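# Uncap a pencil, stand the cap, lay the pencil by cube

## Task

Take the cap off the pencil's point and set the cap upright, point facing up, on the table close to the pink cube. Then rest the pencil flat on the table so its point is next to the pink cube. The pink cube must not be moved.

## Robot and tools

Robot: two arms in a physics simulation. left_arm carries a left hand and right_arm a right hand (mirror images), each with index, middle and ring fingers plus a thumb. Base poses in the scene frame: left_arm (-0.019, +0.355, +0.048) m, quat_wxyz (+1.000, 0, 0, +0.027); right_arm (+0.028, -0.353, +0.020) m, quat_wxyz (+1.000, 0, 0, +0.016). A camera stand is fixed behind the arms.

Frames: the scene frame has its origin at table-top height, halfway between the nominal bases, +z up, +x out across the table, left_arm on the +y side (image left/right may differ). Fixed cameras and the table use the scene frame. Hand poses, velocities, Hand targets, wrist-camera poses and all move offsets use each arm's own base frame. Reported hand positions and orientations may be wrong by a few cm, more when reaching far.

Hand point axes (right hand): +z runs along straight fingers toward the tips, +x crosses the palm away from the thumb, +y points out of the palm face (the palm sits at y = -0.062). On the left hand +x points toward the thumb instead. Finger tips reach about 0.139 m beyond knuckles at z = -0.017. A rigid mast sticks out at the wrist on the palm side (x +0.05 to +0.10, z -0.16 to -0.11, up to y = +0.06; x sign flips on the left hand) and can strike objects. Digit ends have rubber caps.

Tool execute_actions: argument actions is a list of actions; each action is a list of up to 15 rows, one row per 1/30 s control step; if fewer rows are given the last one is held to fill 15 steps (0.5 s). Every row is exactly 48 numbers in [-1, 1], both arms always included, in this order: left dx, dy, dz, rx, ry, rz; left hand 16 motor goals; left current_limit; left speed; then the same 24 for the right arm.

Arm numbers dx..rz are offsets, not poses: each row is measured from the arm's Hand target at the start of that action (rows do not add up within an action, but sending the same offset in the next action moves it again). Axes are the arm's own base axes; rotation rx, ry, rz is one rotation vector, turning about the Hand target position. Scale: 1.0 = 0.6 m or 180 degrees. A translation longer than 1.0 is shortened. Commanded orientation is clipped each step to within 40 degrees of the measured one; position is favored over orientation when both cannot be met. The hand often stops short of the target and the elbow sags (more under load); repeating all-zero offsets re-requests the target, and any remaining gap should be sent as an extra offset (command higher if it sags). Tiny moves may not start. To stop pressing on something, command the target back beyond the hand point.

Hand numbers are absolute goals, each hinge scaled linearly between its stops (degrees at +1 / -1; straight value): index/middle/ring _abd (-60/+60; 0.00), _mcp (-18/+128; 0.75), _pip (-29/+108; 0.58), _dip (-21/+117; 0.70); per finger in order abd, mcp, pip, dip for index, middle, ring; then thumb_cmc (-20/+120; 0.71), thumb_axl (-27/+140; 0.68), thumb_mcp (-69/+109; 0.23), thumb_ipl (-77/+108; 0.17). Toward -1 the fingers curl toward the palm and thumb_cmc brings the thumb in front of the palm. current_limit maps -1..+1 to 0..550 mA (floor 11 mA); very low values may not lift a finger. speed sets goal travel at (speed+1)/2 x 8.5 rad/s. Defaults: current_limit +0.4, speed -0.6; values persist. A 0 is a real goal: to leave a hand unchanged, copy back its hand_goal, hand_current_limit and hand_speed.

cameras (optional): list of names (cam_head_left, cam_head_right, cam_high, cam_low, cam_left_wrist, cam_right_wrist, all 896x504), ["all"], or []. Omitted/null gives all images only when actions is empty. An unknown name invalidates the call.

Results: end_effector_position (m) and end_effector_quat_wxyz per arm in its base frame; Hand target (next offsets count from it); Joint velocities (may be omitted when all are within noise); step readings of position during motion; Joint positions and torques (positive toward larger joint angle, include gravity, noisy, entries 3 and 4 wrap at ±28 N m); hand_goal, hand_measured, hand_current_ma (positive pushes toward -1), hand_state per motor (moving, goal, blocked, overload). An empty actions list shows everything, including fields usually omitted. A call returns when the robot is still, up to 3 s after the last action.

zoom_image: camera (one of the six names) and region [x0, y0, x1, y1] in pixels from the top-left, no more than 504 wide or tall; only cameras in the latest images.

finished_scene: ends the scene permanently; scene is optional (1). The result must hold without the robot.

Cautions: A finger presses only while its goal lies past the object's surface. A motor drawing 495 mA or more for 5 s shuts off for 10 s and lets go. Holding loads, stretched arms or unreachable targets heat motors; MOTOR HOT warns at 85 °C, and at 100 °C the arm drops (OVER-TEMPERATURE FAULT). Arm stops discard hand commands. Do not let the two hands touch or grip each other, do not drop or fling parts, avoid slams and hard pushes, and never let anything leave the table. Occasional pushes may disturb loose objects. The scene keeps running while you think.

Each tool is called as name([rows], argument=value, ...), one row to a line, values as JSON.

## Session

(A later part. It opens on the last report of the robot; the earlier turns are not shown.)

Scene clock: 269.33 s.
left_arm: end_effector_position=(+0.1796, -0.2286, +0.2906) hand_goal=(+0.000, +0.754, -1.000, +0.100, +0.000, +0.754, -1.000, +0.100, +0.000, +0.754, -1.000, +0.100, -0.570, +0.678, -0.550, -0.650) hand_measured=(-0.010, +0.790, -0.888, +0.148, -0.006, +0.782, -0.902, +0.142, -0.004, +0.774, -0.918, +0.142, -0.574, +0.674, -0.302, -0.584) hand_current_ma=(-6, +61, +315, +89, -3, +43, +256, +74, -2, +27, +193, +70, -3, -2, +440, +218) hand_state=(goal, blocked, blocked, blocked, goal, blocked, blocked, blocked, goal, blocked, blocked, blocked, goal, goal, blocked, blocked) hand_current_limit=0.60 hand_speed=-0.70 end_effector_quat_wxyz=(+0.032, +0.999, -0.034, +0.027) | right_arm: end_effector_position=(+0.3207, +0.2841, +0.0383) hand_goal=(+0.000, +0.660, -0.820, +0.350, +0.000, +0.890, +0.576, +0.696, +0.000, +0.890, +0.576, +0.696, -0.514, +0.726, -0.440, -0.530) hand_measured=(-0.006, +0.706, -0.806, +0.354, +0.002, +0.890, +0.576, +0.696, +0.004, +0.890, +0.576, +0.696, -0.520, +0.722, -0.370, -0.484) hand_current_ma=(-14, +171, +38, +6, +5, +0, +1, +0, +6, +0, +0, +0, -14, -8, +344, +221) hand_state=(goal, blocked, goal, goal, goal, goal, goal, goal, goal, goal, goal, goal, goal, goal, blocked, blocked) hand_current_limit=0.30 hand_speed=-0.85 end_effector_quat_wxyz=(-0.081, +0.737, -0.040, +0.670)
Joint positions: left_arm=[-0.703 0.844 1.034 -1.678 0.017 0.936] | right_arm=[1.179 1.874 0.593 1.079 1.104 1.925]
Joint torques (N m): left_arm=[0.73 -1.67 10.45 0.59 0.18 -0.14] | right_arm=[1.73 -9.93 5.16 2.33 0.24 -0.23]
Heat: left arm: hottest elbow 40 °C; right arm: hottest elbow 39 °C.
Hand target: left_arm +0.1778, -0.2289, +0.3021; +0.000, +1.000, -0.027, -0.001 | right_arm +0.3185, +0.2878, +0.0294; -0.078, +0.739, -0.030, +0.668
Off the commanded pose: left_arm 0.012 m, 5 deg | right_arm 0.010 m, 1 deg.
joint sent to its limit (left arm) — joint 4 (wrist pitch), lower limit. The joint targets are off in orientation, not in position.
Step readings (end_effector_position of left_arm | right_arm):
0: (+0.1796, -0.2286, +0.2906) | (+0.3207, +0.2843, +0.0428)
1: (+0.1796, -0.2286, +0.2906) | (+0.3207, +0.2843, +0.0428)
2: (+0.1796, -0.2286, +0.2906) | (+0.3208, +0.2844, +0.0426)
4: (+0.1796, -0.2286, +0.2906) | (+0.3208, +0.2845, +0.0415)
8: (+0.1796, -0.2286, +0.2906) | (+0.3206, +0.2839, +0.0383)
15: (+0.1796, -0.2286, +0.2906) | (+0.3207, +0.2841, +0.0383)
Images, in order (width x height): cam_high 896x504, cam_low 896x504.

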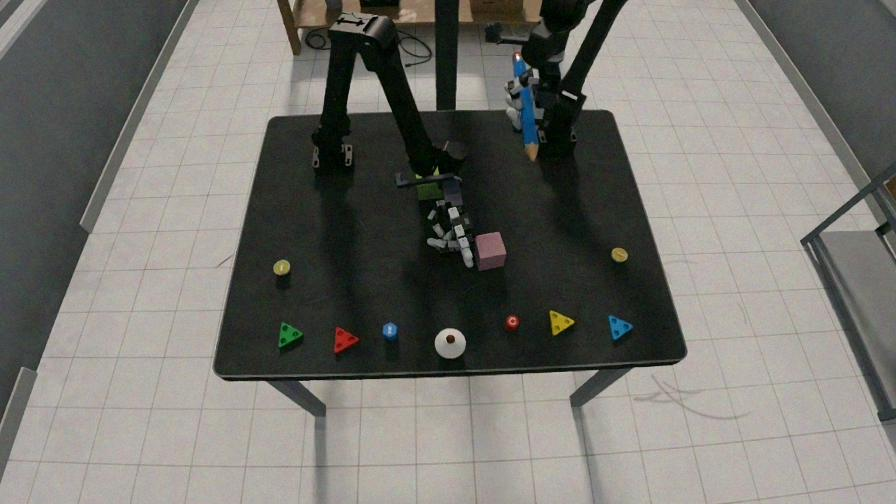

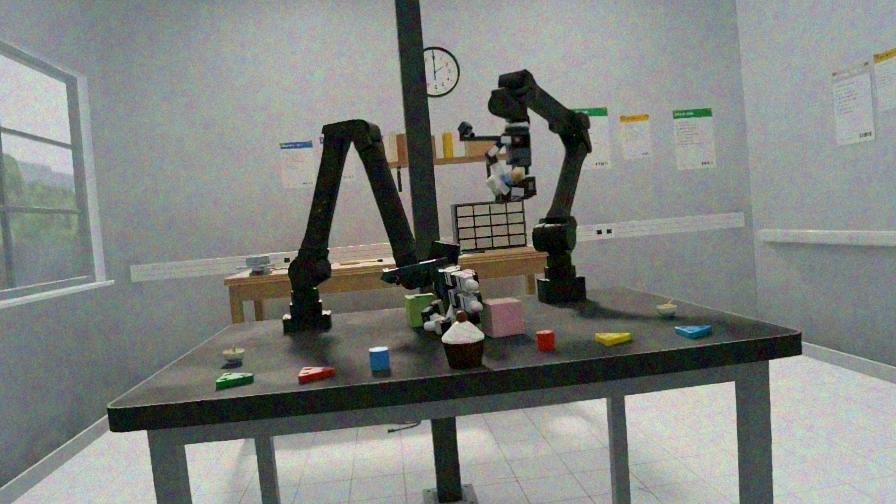

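execute_actions([
  [[0,0,0,0,0,0,0,0.754,-1,0.1,0,0.754,-1,0.1,0,0.754,-1,0.1,-0.571,0.678,-0.55,-0.65,0.6,-0.7,0,0,0.008,0,0,0,0,0.68,-0.80,0.38,0,0.89,0.576,0.696,0,0.89,0.576,0.696,-0.514,0.725,-0.33,-0.42,0.3,-0.9]],
  [[0,0,0,0,0,0,0,0.754,-1,0.1,0,0.754,-1,0.1,0,0.754,-1,0.1,-0.571,0.678,-0.55,-0.65,0.6,-0.7,0,0,0,0,0,0,0,0.71,-0.74,0.42,0,0.89,0.576,0.696,0,0.89,0.576,0.696,-0.514,0.725,-0.2,-0.25,0.3,-0.9]],
], cameras=["cam_low","cam_high","cam_right_wrist"])

zoom_image(camera="cam_low", region=[420, 290, 470, 340])

zoom_image(camera="cam_high", region=[420, 210, 480, 270])

Scene clock: 273.70 s.
left_arm: end_effector_position=(+0.1796, -0.2286, +0.2906) hand_goal=(+0.000, +0.754, -1.000, +0.100, +0.000, +0.754, -1.000, +0.100, +0.000, +0.754, -1.000, +0.100, -0.570, +0.678, -0.550, -0.650) hand_measured=(-0.010, +0.790, -0.888, +0.148, -0.006, +0.782, -0.902, +0.142, -0.004, +0.774, -0.918, +0.142, -0.574, +0.674, -0.302, -0.584) hand_current_ma=(-6, +61, +315, +89, -3, +43, +256, +74, -2, +27, +193, +70, -3, -2, +440, +218) hand_state=(goal, blocked, blocked, blocked, goal, blocked, blocked, blocked, goal, blocked, blocked, blocked, goal, goal, blocked, blocked) hand_current_limit=0.60 hand_speed=-0.70 end_effector_quat_wxyz=(+0.032, +0.999, -0.034, +0.027) | right_arm: end_effector_position=(+0.3207, +0.2841, +0.0383) hand_goal=(+0.000, +0.710, -0.740, +0.420, +0.000, +0.890, +0.576, +0.696, +0.000, +0.890, +0.576, +0.696, -0.514, +0.726, -0.200, -0.250) hand_measured=(-0.002, +0.706, -0.742, +0.418, +0.002, +0.890, +0.576, +0.696, +0.004, +0.890, +0.576, +0.696, -0.510, +0.728, -0.202, -0.252) hand_current_ma=(-2, -8, -5, -5, +5, +0, +1, +0, +6, +0, +0, +0, +9, +3, -4, -4) hand_state=(goal, goal, goal, goal, goal, goal, goal, goal, goal, goal, goal, goal, goal, goal, goal, goal) hand_current_limit=0.30 hand_speed=-0.90 end_effector_quat_wxyz=(-0.081, +0.737, -0.039, +0.670)
Joint positions: left_arm=[-0.703 0.844 1.034 -1.678 0.017 0.936] | right_arm=[1.179 1.874 0.593 1.079 1.104 1.924]
Joint torques (N m): left_arm=[-0.32 -2.02 10.54 0.62 0.15 -0.08] | right_arm=[1.85 -11.28 5.05 1.74 0.24 -0.25]
Heat: left arm: hottest elbow 40 °C; right arm: hottest elbow 38 °C.
Hand target: left_arm +0.1778, -0.2289, +0.3021; +0.000, +1.000, -0.027, -0.001 | right_arm +0.3185, +0.2878, +0.0342; -0.078, +0.739, -0.030, +0.668
Off the commanded pose: left_arm 0.012 m, 5 deg | right_arm 0.006 m, 1 deg.
joint sent to its limit (left arm) — joint 4 (wrist pitch), lower limit. The joint targets are off in orientation, not in position.
Step readings (end_effector_position of left_arm | right_arm):
0: (+0.1796, -0.2286, +0.2906) | (+0.3207, +0.2841, +0.0383)
1: (+0.1796, -0.2286, +0.2906) | (+0.3207, +0.2841, +0.0383)
2: (+0.1796, -0.2286, +0.2906) | (+0.3207, +0.2841, +0.0383)
4: (+0.1796, -0.2286, +0.2906) | (+0.3207, +0.2841, +0.0383)
8: (+0.1796, -0.2286, +0.2906) | (+0.3207, +0.2841, +0.0383)
15: (+0.1796, -0.2286, +0.2906) | (+0.3207, +0.2841, +0.0383)
16: (+0.1796, -0.2286, +0.2906) | (+0.3207, +0.2841, +0.0383)
17: (+0.1796, -0.2286, +0.2906) | (+0.3207, +0.2841, +0.0383)
19: (+0.1796, -0.2286, +0.2906) | (+0.3207, +0.2841, +0.0383)
23: (+0.1796, -0.2286, +0.2906) | (+0.3207, +0.2841, +0.0383)
30: (+0.1796, -0.2286, +0.2906) | (+0.3207, +0.2841, +0.0383)
Images, in order (width x height): cam_high 896x504, cam_low 896x504, cam_right_wrist 896x504.

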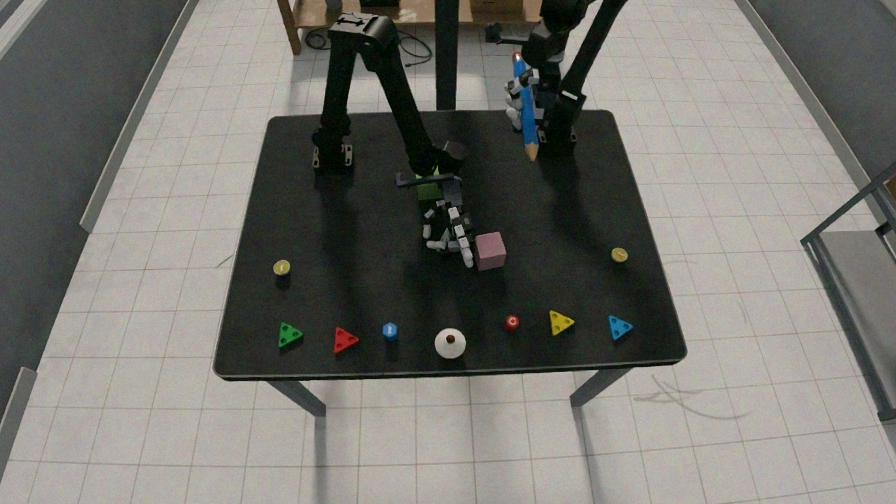

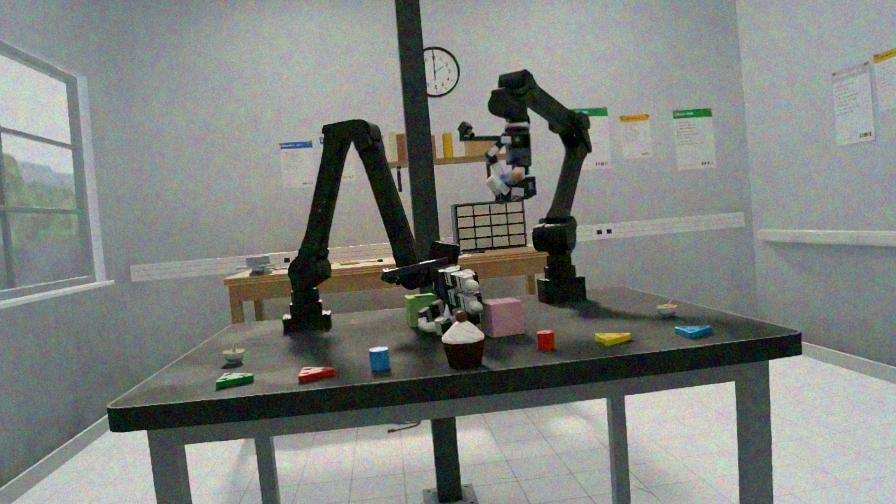

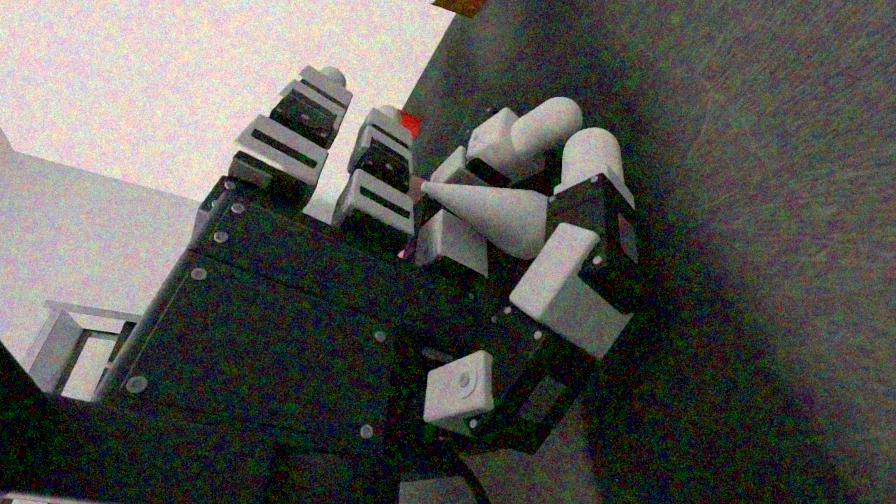

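Scaled by 10.080.

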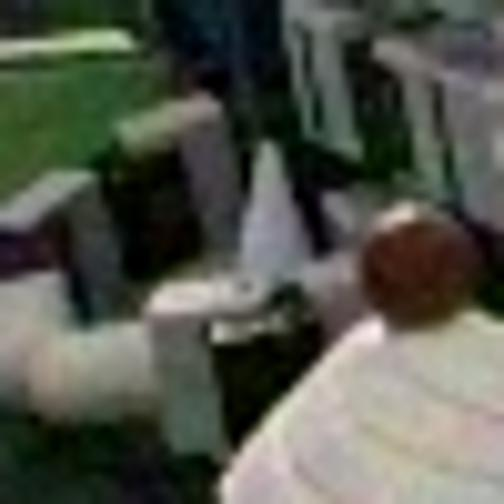

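Scaled by 8.400.

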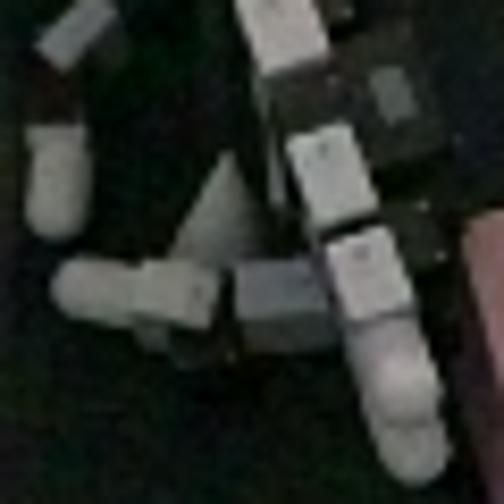

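execute_actions([
  [[0,0,0,0,0,0,0,0.754,-1,0.1,0,0.754,-1,0.1,0,0.754,-1,0.1,-0.571,0.678,-0.55,-0.65,0.6,-0.7,0,0,0,0,0,0,0,0.74,-0.45,0.62,0,0.89,0.576,0.696,0,0.89,0.576,0.696,-0.514,0.725,-0.2,-0.25,0.3,-0.85]],
  [[0,0,0,0,0,0,0,0.754,-1,0.1,0,0.754,-1,0.1,0,0.754,-1,0.1,-0.571,0.678,-0.55,-0.65,0.6,-0.7,0,0,0,0,0,0,0,0.76,-0.15,0.69,0,0.89,0.576,0.696,0,0.89,0.576,0.696,-0.514,0.725,-0.1,-0.15,0.3,-0.8]],
], cameras=["cam_low","cam_high","cam_right_wrist"])

zoom_image(camera="cam_low", region=[420, 290, 470, 340])

zoom_image(camera="cam_high", region=[420, 210, 480, 270])

Scene clock: 275.70 s.
left_arm: end_effector_position=(+0.1796, -0.2286, +0.2906) hand_goal=(+0.000, +0.754, -1.000, +0.100, +0.000, +0.754, -1.000, +0.100, +0.000, +0.754, -1.000, +0.100, -0.570, +0.678, -0.550, -0.650) hand_measured=(-0.010, +0.790, -0.888, +0.148, -0.006, +0.782, -0.902, +0.142, -0.004, +0.774, -0.918, +0.142, -0.574, +0.674, -0.302, -0.584) hand_current_ma=(-6, +61, +315, +89, -3, +43, +256, +74, -2, +27, +193, +70, -3, -2, +440, +218) hand_state=(goal, blocked, blocked, blocked, goal, blocked, blocked, blocked, goal, blocked, blocked, blocked, goal, goal, blocked, blocked) hand_current_limit=0.60 hand_speed=-0.70 end_effector_quat_wxyz=(+0.032, +0.999, -0.034, +0.027) | right_arm: end_effector_position=(+0.3207, +0.2841, +0.0383) hand_goal=(+0.000, +0.760, -0.150, +0.690, +0.000, +0.890, +0.576, +0.696, +0.000, +0.890, +0.576, +0.696, -0.514, +0.726, -0.100, -0.150) hand_measured=(+0.000, +0.756, -0.152, +0.688, +0.002, +0.890, +0.576, +0.696, +0.004, +0.890, +0.576, +0.696, -0.510, +0.728, -0.102, -0.152) hand_current_ma=(+1, -9, -6, -5, +5, +0, +1, +0, +6, +0, +0, +0, +11, +3, -5, -5) hand_state=(goal, goal, goal, goal, goal, goal, goal, goal, goal, goal, goal, goal, goal, goal, goal, goal) hand_current_limit=0.30 hand_speed=-0.80 end_effector_quat_wxyz=(-0.081, +0.737, -0.039, +0.670)
Joint positions: left_arm=[-0.703 0.844 1.034 -1.678 0.017 0.936] | right_arm=[1.179 1.874 0.593 1.079 1.104 1.924]
Joint torques (N m): left_arm=[0.15 -2.02 10.29 0.84 0.15 -0.1] | right_arm=[1.85 -11.4 5.07 1.76 0.24 -0.24]
Heat: left arm: hottest elbow 41 °C; right arm: hottest elbow 38 °C.
Hand target: left_arm +0.1778, -0.2289, +0.3021; +0.000, +1.000, -0.027, -0.001 | right_arm +0.3185, +0.2878, +0.0342; -0.078, +0.739, -0.030, +0.668
Off the commanded pose: left_arm 0.012 m, 5 deg | right_arm 0.006 m, 1 deg.
joint sent to its limit (left arm) — joint 4 (wrist pitch), lower limit. The joint targets are off in orientation, not in position.
Step readings (end_effector_position of left_arm | right_arm):
0: (+0.1796, -0.2286, +0.2906) | (+0.3207, +0.2841, +0.0383)
1: (+0.1796, -0.2286, +0.2906) | (+0.3207, +0.2841, +0.0383)
2: (+0.1796, -0.2286, +0.2906) | (+0.3207, +0.2841, +0.0383)
4: (+0.1796, -0.2286, +0.2906) | (+0.3207, +0.2841, +0.0383)
8: (+0.1796, -0.2286, +0.2906) | (+0.3207, +0.2841, +0.0383)
15: (+0.1796, -0.2286, +0.2906) | (+0.3207, +0.2841, +0.0383)
16: (+0.1796, -0.2286, +0.2906) | (+0.3207, +0.2841, +0.0383)
17: (+0.1796, -0.2286, +0.2906) | (+0.3207, +0.2841, +0.0383)
19: (+0.1796, -0.2286, +0.2906) | (+0.3207, +0.2841, +0.0383)
23: (+0.1796, -0.2286, +0.2906) | (+0.3207, +0.2841, +0.0383)
30: (+0.1796, -0.2286, +0.2906) | (+0.3207, +0.2841, +0.0383)
Images, in order (width x height): cam_high 896x504, cam_low 896x504, cam_right_wrist 896x504.

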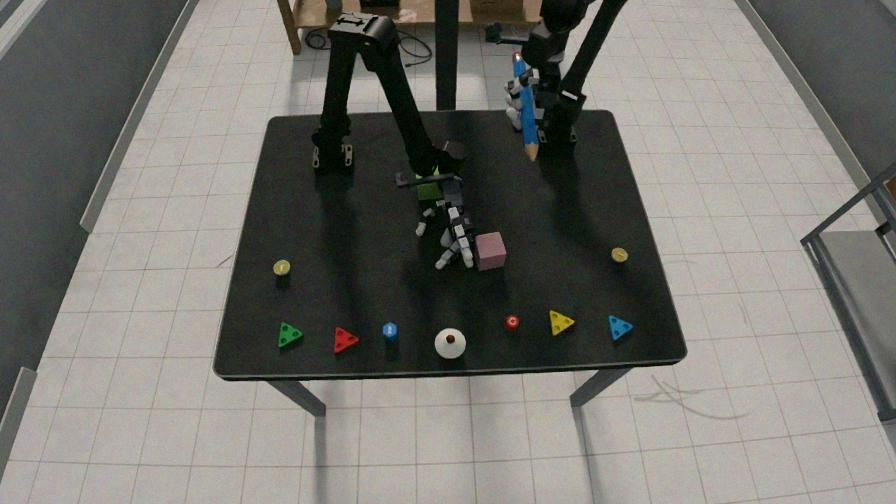

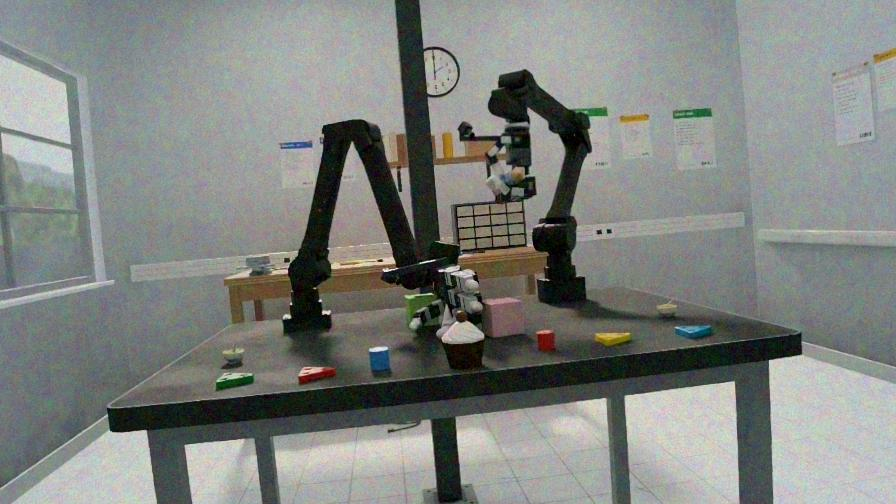

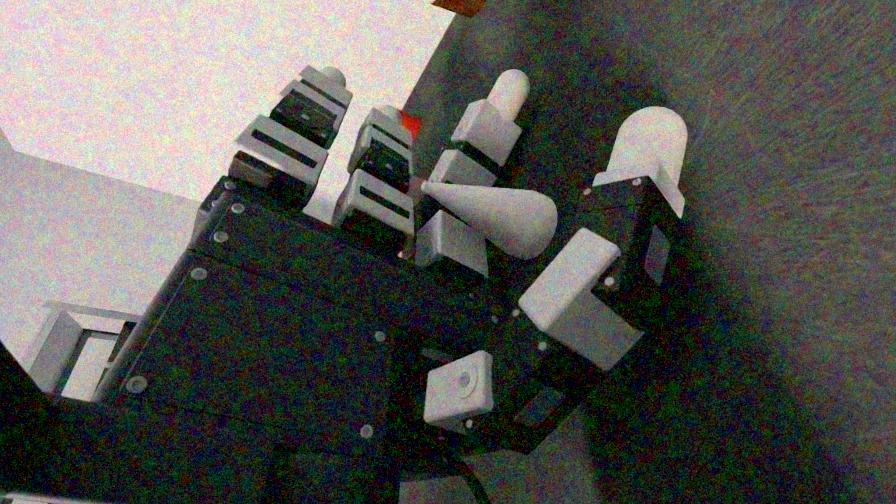

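Scaled by 10.080.

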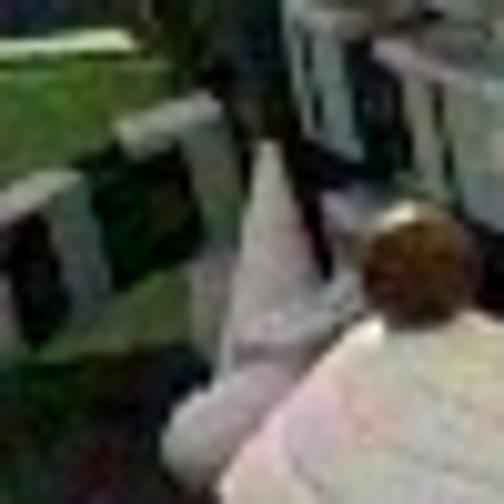

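Scaled by 8.400.

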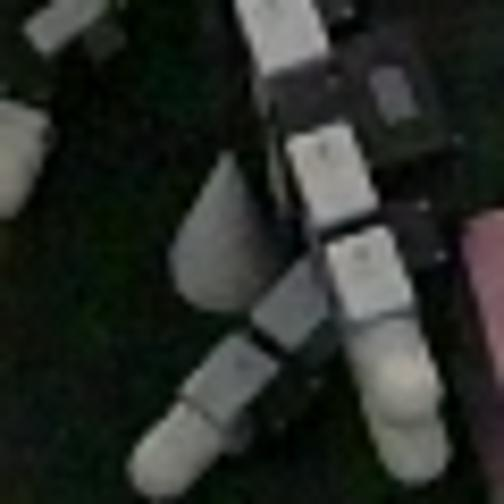

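execute_actions([
  [[0,0,0,0,0,0,0,0.754,-1,0.1,0,0.754,-1,0.1,0,0.754,-1,0.1,-0.571,0.678,-0.55,-0.65,0.6,-0.7,0,0.012,0.12,0,0,0,0,0.76,-0.15,0.69,0,0.89,0.576,0.696,0,0.89,0.576,0.696,-0.514,0.725,-0.1,-0.15,0.3,-0.8]],
], cameras=["cam_low","cam_high"])

zoom_image(camera="cam_high", region=[410, 180, 510, 280])

Scene clock: 277.73 s.
left_arm: end_effector_position=(+0.1796, -0.2286, +0.2906) hand_goal=(+0.000, +0.754, -1.000, +0.100, +0.000, +0.754, -1.000, +0.100, +0.000, +0.754, -1.000, +0.100, -0.570, +0.678, -0.550, -0.650) hand_measured=(-0.010, +0.790, -0.888, +0.148, -0.006, +0.782, -0.902, +0.142, -0.004, +0.774, -0.918, +0.142, -0.574, +0.674, -0.302, -0.584) hand_current_ma=(-6, +61, +315, +89, -3, +43, +256, +74, -2, +27, +193, +70, -3, -2, +440, +218) hand_state=(goal, blocked, blocked, blocked, goal, blocked, blocked, blocked, goal, blocked, blocked, blocked, goal, goal, blocked, blocked) hand_current_limit=0.60 hand_speed=-0.70 end_effector_quat_wxyz=(+0.032, +0.999, -0.034, +0.027) | right_arm: end_effector_position=(+0.3178, +0.2815, +0.0994) hand_goal=(+0.000, +0.760, -0.150, +0.690, +0.000, +0.890, +0.576, +0.696, +0.000, +0.890, +0.576, +0.696, -0.514, +0.726, -0.100, -0.150) hand_measured=(+0.002, +0.756, -0.152, +0.688, +0.002, +0.890, +0.576, +0.696, +0.004, +0.890, +0.576, +0.696, -0.508, +0.728, -0.102, -0.152) hand_current_ma=(+2, -7, -5, -5, +5, +0, +1, +0, +6, +0, +0, +0, +15, +3, -4, -4) hand_state=(goal, goal, goal, goal, goal, goal, goal, goal, goal, goal, goal, goal, goal, goal, goal, goal) hand_current_limit=0.30 hand_speed=-0.80 end_effector_quat_wxyz=(-0.064, +0.741, -0.023, +0.668)
Joint positions: left_arm=[-0.703 0.844 1.034 -1.678 0.017 0.936] | right_arm=[1.185 1.661 0.593 0.841 1.109 1.902]
Joint torques (N m): left_arm=[0.5 -1.96 10.45 0.8 0.2 -0.15] | right_arm=[2.02 -11.75 9.18 1.28 0.34 -0.08]
Heat: left arm: hottest elbow 41 °C; right arm: hottest elbow 38 °C.
Hand target: left_arm +0.1778, -0.2289, +0.3021; +0.000, +1.000, -0.027, -0.001 | right_arm +0.3185, +0.2950, +0.1063; -0.078, +0.739, -0.030, +0.669
Off the commanded pose: left_arm 0.012 m, 5 deg | right_arm 0.015 m, 2 deg.
joint sent to its limit (left arm) — joint 4 (wrist pitch), lower limit. The joint targets are off in orientation, not in position.
Step readings (end_effector_position of left_arm | right_arm):
0: (+0.1796, -0.2286, +0.2906) | (+0.3207, +0.2841, +0.0383)
1: (+0.1796, -0.2286, +0.2906) | (+0.3207, +0.2840, +0.0383)
2: (+0.1796, -0.2286, +0.2906) | (+0.3206, +0.2838, +0.0394)
4: (+0.1796, -0.2286, +0.2906) | (+0.3201, +0.2830, +0.0463)
8: (+0.1796, -0.2286, +0.2906) | (+0.3205, +0.2847, +0.0795)
15: (+0.1796, -0.2286, +0.2906) | (+0.3188, +0.2832, +0.1025)
Images, in order (width x height): cam_high 896x504, cam_low 896x504.

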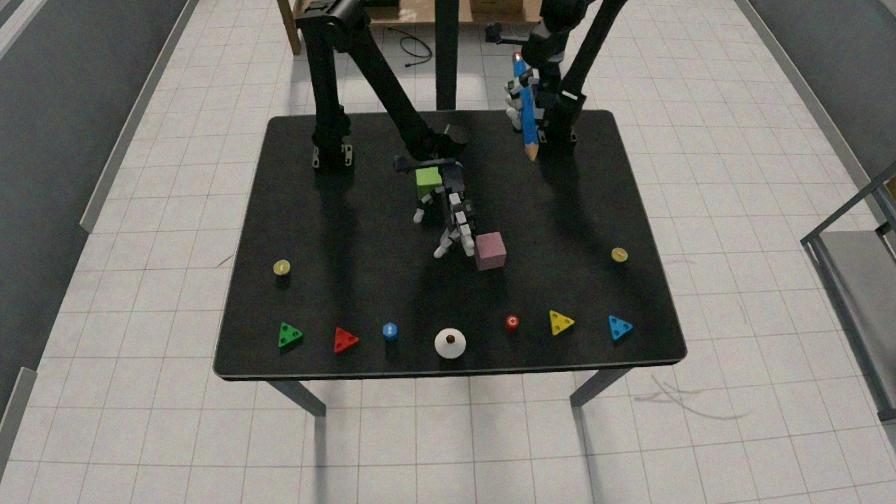

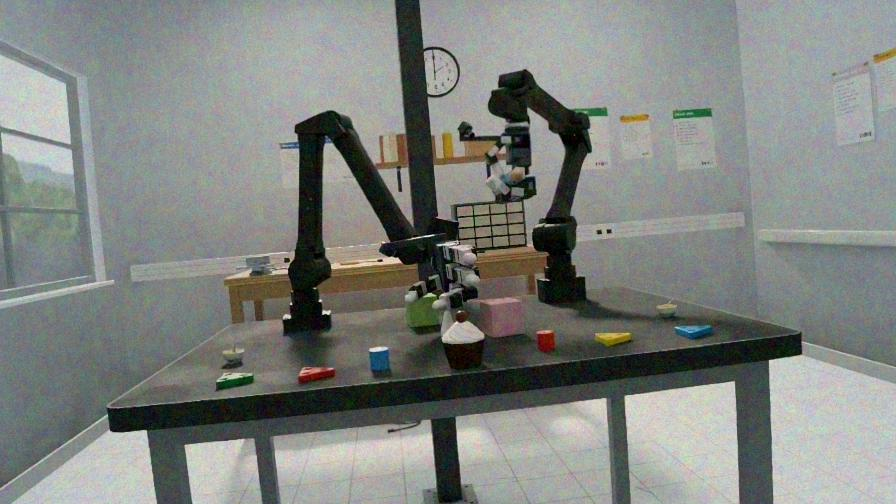

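Scaled by 5.040.

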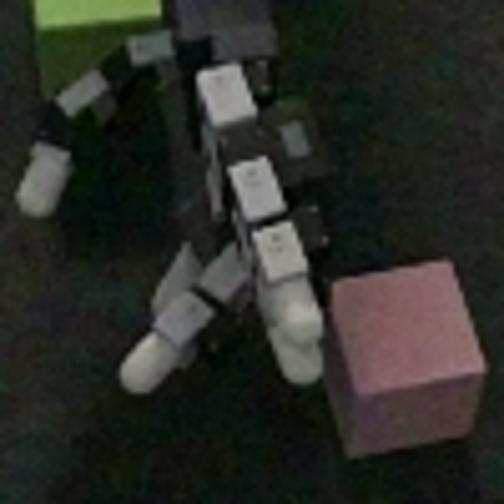

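execute_actions([
  [[0,0,0,0,0,0,0,0.754,-1,0.1,0,0.754,-1,0.1,0,0.754,-1,0.1,-0.571,0.678,-0.55,-0.65,0.6,-0.7,0,0,0.2,0,0,0,0,0.76,-0.15,0.69,0,0.89,0.576,0.696,0,0.89,0.576,0.696,-0.514,0.725,-0.1,-0.15,0.3,-0.8]],
  [[0,0,0,0,0,0,0,0.754,-1,0.1,0,0.754,-1,0.1,0,0.754,-1,0.1,-0.571,0.678,-0.55,-0.65,0.6,-0.7,-0.1,-0.3,0.15,0,0,0,0,0.76,-0.15,0.69,0,0.89,0.576,0.696,0,0.89,0.576,0.696,-0.514,0.725,-0.1,-0.15,0.3,-0.8]],
], cameras=["cam_low","cam_high","cam_head_right","cam_head_left"])

zoom_image(camera="cam_high", region=[410, 180, 510, 280])

zoom_image(camera="cam_low", region=[420, 270, 540, 390])

Scene clock: 280.37 s.
left_arm: end_effector_position=(+0.1796, -0.2286, +0.2906) hand_goal=(+0.000, +0.754, -1.000, +0.100, +0.000, +0.754, -1.000, +0.100, +0.000, +0.754, -1.000, +0.100, -0.570, +0.678, -0.550, -0.650) hand_measured=(-0.010, +0.790, -0.888, +0.148, -0.006, +0.782, -0.902, +0.142, -0.004, +0.774, -0.918, +0.142, -0.574, +0.674, -0.302, -0.584) hand_current_ma=(-6, +61, +315, +89, -3, +43, +256, +74, -2, +27, +193, +70, -3, -2, +440, +218) hand_state=(goal, blocked, blocked, blocked, goal, blocked, blocked, blocked, goal, blocked, blocked, blocked, goal, goal, blocked, blocked) hand_current_limit=0.60 hand_speed=-0.70 end_effector_quat_wxyz=(+0.032, +0.999, -0.034, +0.027) | right_arm: end_effector_position=(+0.2604, +0.1108, +0.3054) hand_goal=(+0.000, +0.760, -0.150, +0.690, +0.000, +0.890, +0.576, +0.696, +0.000, +0.890, +0.576, +0.696, -0.514, +0.726, -0.100, -0.150) hand_measured=(+0.002, +0.758, -0.152, +0.688, +0.004, +0.888, +0.576, +0.696, +0.004, +0.888, +0.576, +0.696, -0.506, +0.728, -0.102, -0.152) hand_current_ma=(+4, -2, -2, -4, +5, -3, +1, +0, +7, -3, +0, +0, +18, +3, -3, -4) hand_state=(goal, goal, goal, goal, goal, goal, goal, goal, goal, goal, goal, goal, goal, goal, goal, goal) hand_current_limit=0.30 hand_speed=-0.80 end_effector_quat_wxyz=(-0.060, +0.730, -0.024, +0.681)
Joint positions: left_arm=[-0.703 0.844 1.034 -1.678 0.017 0.936] | right_arm=[1.137 0.603 0.495 -0.031 1.077 1.814]
Joint torques (N m): left_arm=[0.79 -1.79 10.21 0.69 0.19 -0.14] | right_arm=[2.02 -1.32 14.46 1.33 0.15 -0.09]
Heat: left arm: hottest elbow 41 °C; right arm: hottest elbow 38 °C.
Hand target: left_arm +0.1778, -0.2289, +0.3021; +0.000, +1.000, -0.027, -0.001 | right_arm +0.2586, +0.1150, +0.3163; -0.078, +0.739, -0.030, +0.668
Off the commanded pose: left_arm 0.012 m, 5 deg | right_arm 0.012 m, 3 deg.
joint sent to its limit (left arm) — joint 4 (wrist pitch), lower limit. The joint targets are off in orientation, not in position.
Step readings (end_effector_position of left_arm | right_arm):
0: (+0.1796, -0.2286, +0.2906) | (+0.3178, +0.2815, +0.0994)
1: (+0.1796, -0.2286, +0.2906) | (+0.3177, +0.2814, +0.0995)
2: (+0.1796, -0.2286, +0.2906) | (+0.3175, +0.2806, +0.1017)
4: (+0.1796, -0.2286, +0.2906) | (+0.3166, +0.2773, +0.1160)
8: (+0.1796, -0.2286, +0.2906) | (+0.3158, +0.2738, +0.1715)
15: (+0.1796, -0.2286, +0.2906) | (+0.3179, +0.2803, +0.2236)
16: (+0.1796, -0.2286, +0.2906) | (+0.3176, +0.2797, +0.2227)
17: (+0.1796, -0.2286, +0.2906) | (+0.3165, +0.2759, +0.2229)
19: (+0.1796, -0.2286, +0.2906) | (+0.3092, +0.2526, +0.2273)
23: (+0.1796, -0.2286, +0.2906) | (+0.2904, +0.1768, +0.2627)
30: (+0.1796, -0.2286, +0.2906) | (+0.2668, +0.1149, +0.3144)
Images, in order (width x height): cam_head_left 896x504, cam_head_right 896x504, cam_high 896x504, cam_low 896x504.

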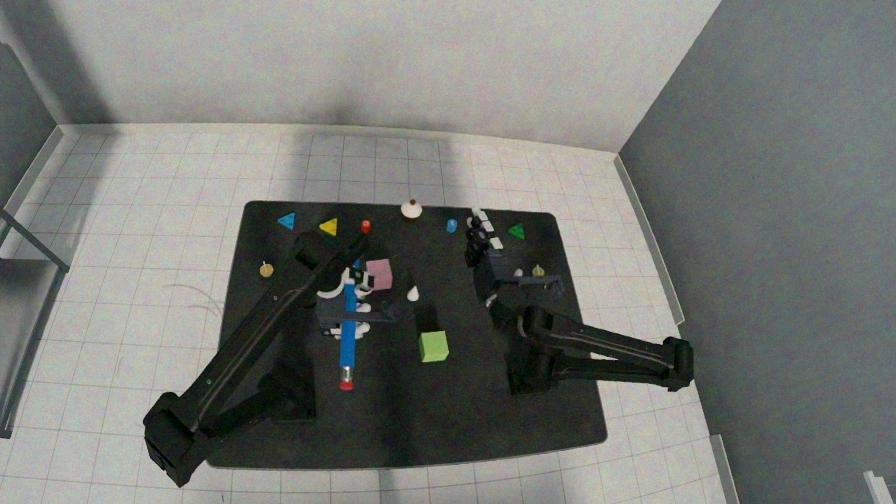

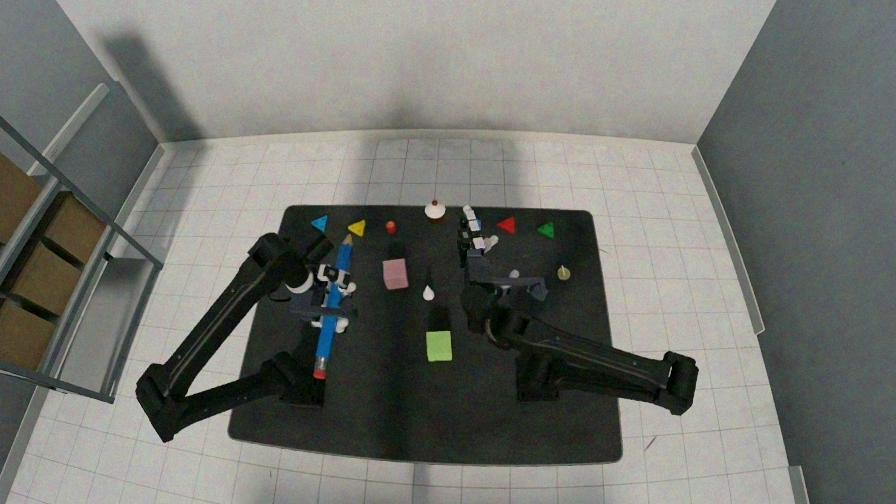

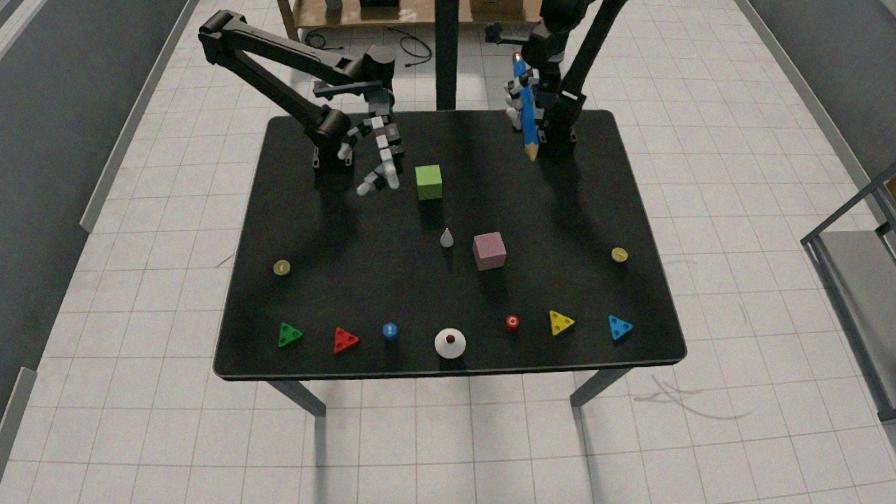

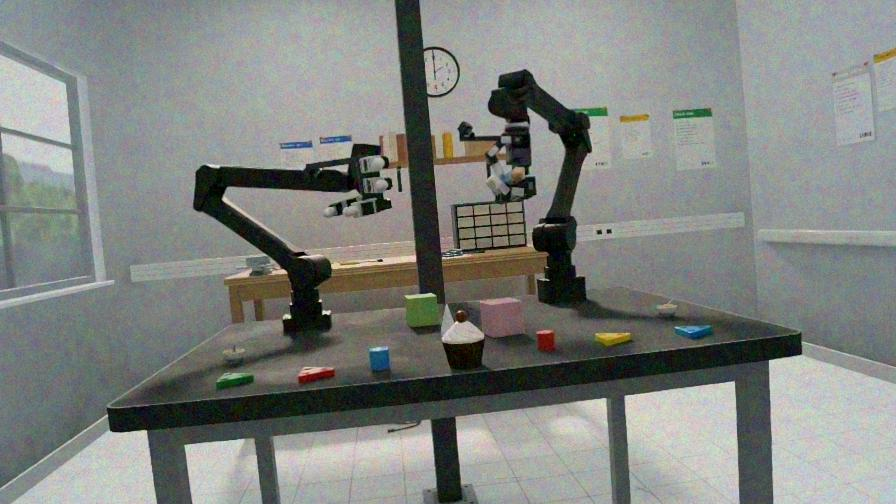

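Scaled by 5.040.

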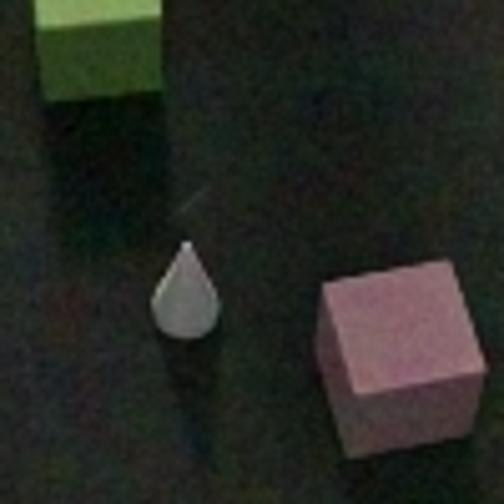

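Scaled by 4.200.

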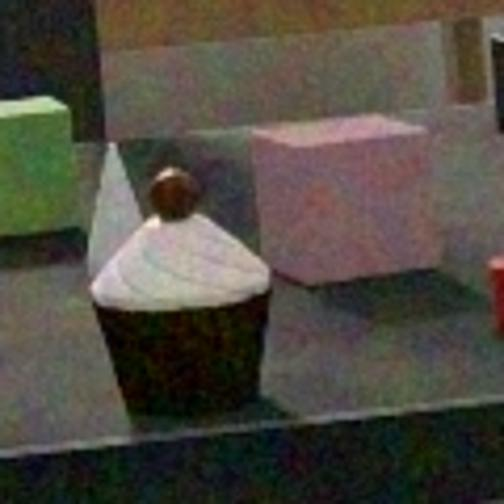

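execute_actions([
  [[-0.1075,-0.136,-0.2,0,0,0,0,0.754,-1,0.1,0,0.754,-1,0.1,0,0.754,-1,0.1,-0.571,0.678,-0.55,-0.65,0.6,-0.7,-0.05,-0.1,0,0,0,0,0,0.76,-0.15,0.69,0,0.89,0.576,0.696,0,0.89,0.576,0.696,-0.514,0.725,-0.1,-0.15,0.3,-0.8]],
], cameras=["cam_low","cam_high","cam_head_right","cam_head_left"])

Scene clock: 284.00 s.
left_arm: end_effector_position=(+0.1071, -0.2939, +0.1656) hand_goal=(+0.000, +0.754, -1.000, +0.100, +0.000, +0.754, -1.000, +0.100, +0.000, +0.754, -1.000, +0.100, -0.570, +0.678, -0.550, -0.650) hand_measured=(-0.010, +0.790, -0.888, +0.148, -0.006, +0.782, -0.902, +0.142, -0.004, +0.774, -0.918, +0.142, -0.574, +0.674, -0.302, -0.584) hand_current_ma=(-6, +62, +315, +89, -3, +43, +256, +74, -2, +27, +193, +70, -2, -2, +440, +218) hand_state=(goal, blocked, blocked, blocked, goal, blocked, blocked, blocked, goal, blocked, blocked, blocked, goal, goal, blocked, blocked) hand_current_limit=0.60 hand_speed=-0.70 end_effector_quat_wxyz=(-0.019, +0.999, -0.032, -0.015) | right_arm: end_effector_position=(+0.2304, +0.0536, +0.3106) hand_goal=(+0.000, +0.760, -0.150, +0.690, +0.000, +0.890, +0.576, +0.696, +0.000, +0.890, +0.576, +0.696, -0.514, +0.726, -0.100, -0.150) hand_measured=(+0.002, +0.760, -0.152, +0.688, +0.004, +0.888, +0.576, +0.696, +0.004, +0.888, +0.576, +0.696, -0.506, +0.728, -0.102, -0.152) hand_current_ma=(+4, -2, -2, -4, +5, -2, +1, +0, +7, -3, +0, +0, +18, +3, -3, -4) hand_state=(goal, goal, goal, goal, goal, goal, goal, goal, goal, goal, goal, goal, goal, goal, goal, goal) hand_current_limit=0.30 hand_speed=-0.80 end_effector_quat_wxyz=(-0.069, +0.740, -0.027, +0.669)
Joint positions: left_arm=[-1.152 0.962 0.795 -1.45 0.01 0.482] | right_arm=[1.149 0.329 0.484 -0.357 1.074 1.887]
Joint torques (N m): left_arm=[0.21 -1.85 12.3 1.33 0.09 -0.11] | right_arm=[2.14 2.02 13.76 1.39 0.34 -0.07]
Heat: left arm: hottest elbow 41 °C; right arm: hottest elbow 39 °C.
Hand target: left_arm +0.1133, -0.3106, +0.1821; +0.000, +1.000, -0.027, -0.001 | right_arm +0.2286, +0.0550, +0.3162; -0.078, +0.739, -0.030, +0.668
Off the commanded pose: left_arm 0.024 m, 3 deg | right_arm 0.006 m, 1 deg.
Step readings (end_effector_position of left_arm | right_arm):
0: (+0.1796, -0.2286, +0.2906) | (+0.2604, +0.1109, +0.3054)
1: (+0.1790, -0.2288, +0.2894) | (+0.2603, +0.1106, +0.3054)
2: (+0.1773, -0.2310, +0.2847) | (+0.2595, +0.1091, +0.3056)
4: (+0.1589, -0.2447, +0.2607) | (+0.2552, +0.0999, +0.3077)
8: (+0.1044, -0.2662, +0.1962) | (+0.2415, +0.0701, +0.3188)
15: (+0.0996, -0.2912, +0.1658) | (+0.2323, +0.0528, +0.3155)
Images, in order (width x height): cam_head_left 896x504, cam_head_right 896x504, cam_high 896x504, cam_low 896x504.

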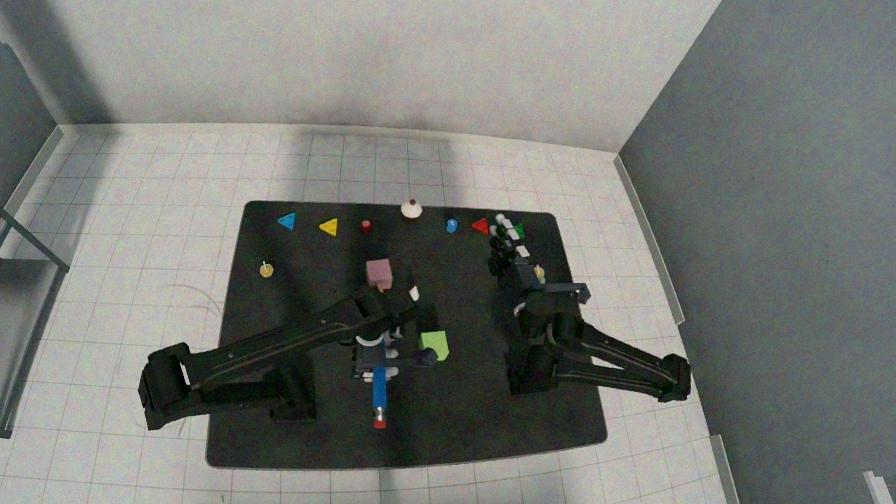

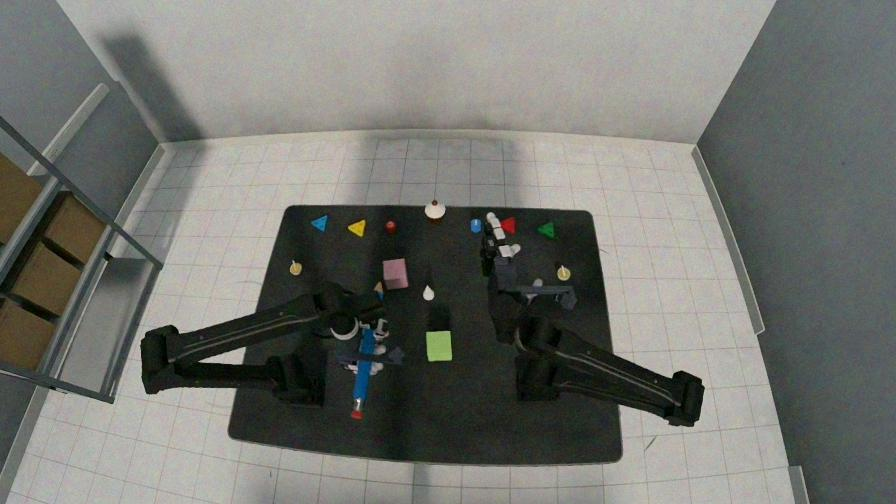

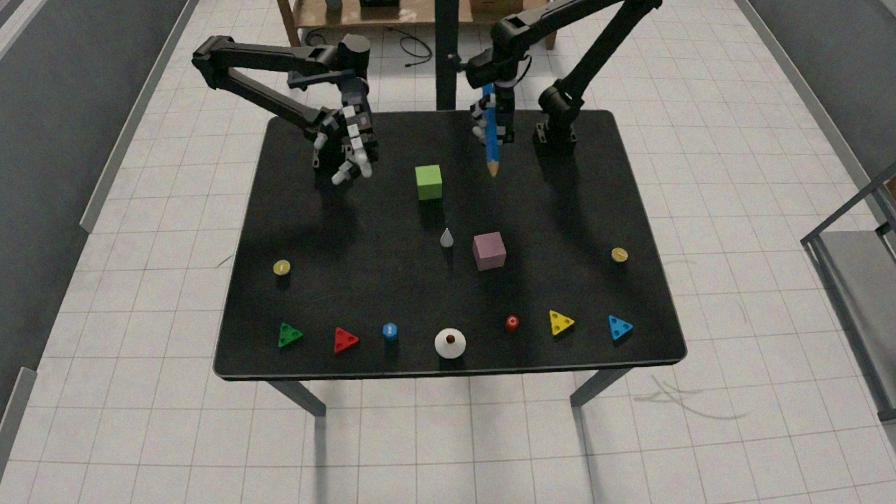

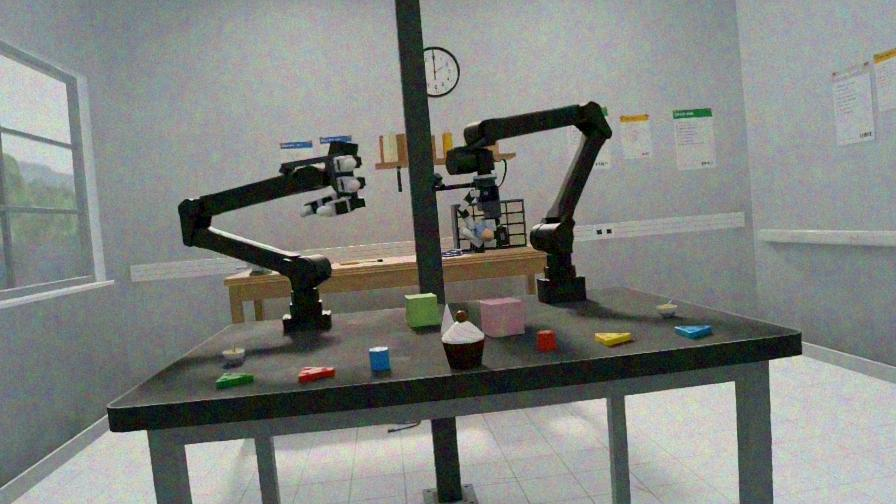

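zoom_image(camera="cam_head_right", region=[330, 250, 460, 380])

zoom_image(camera="cam_head_left", region=[330, 240, 460, 370])

zoom_image(camera="cam_high", region=[440, 80, 540, 180])

Scaled by 3.877.

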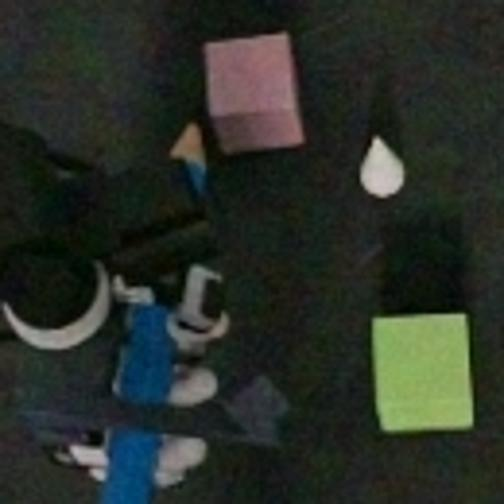

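Scaled by 3.877.

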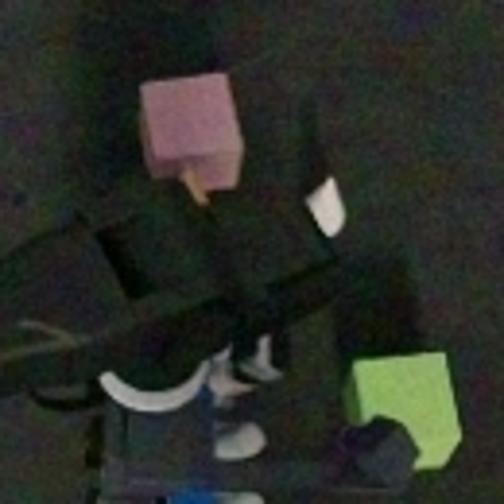

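Scaled by 5.040.

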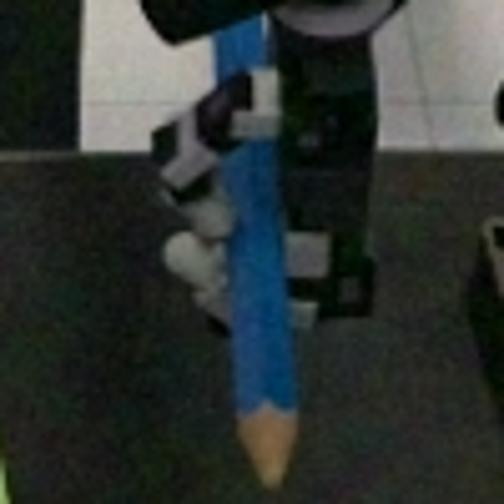

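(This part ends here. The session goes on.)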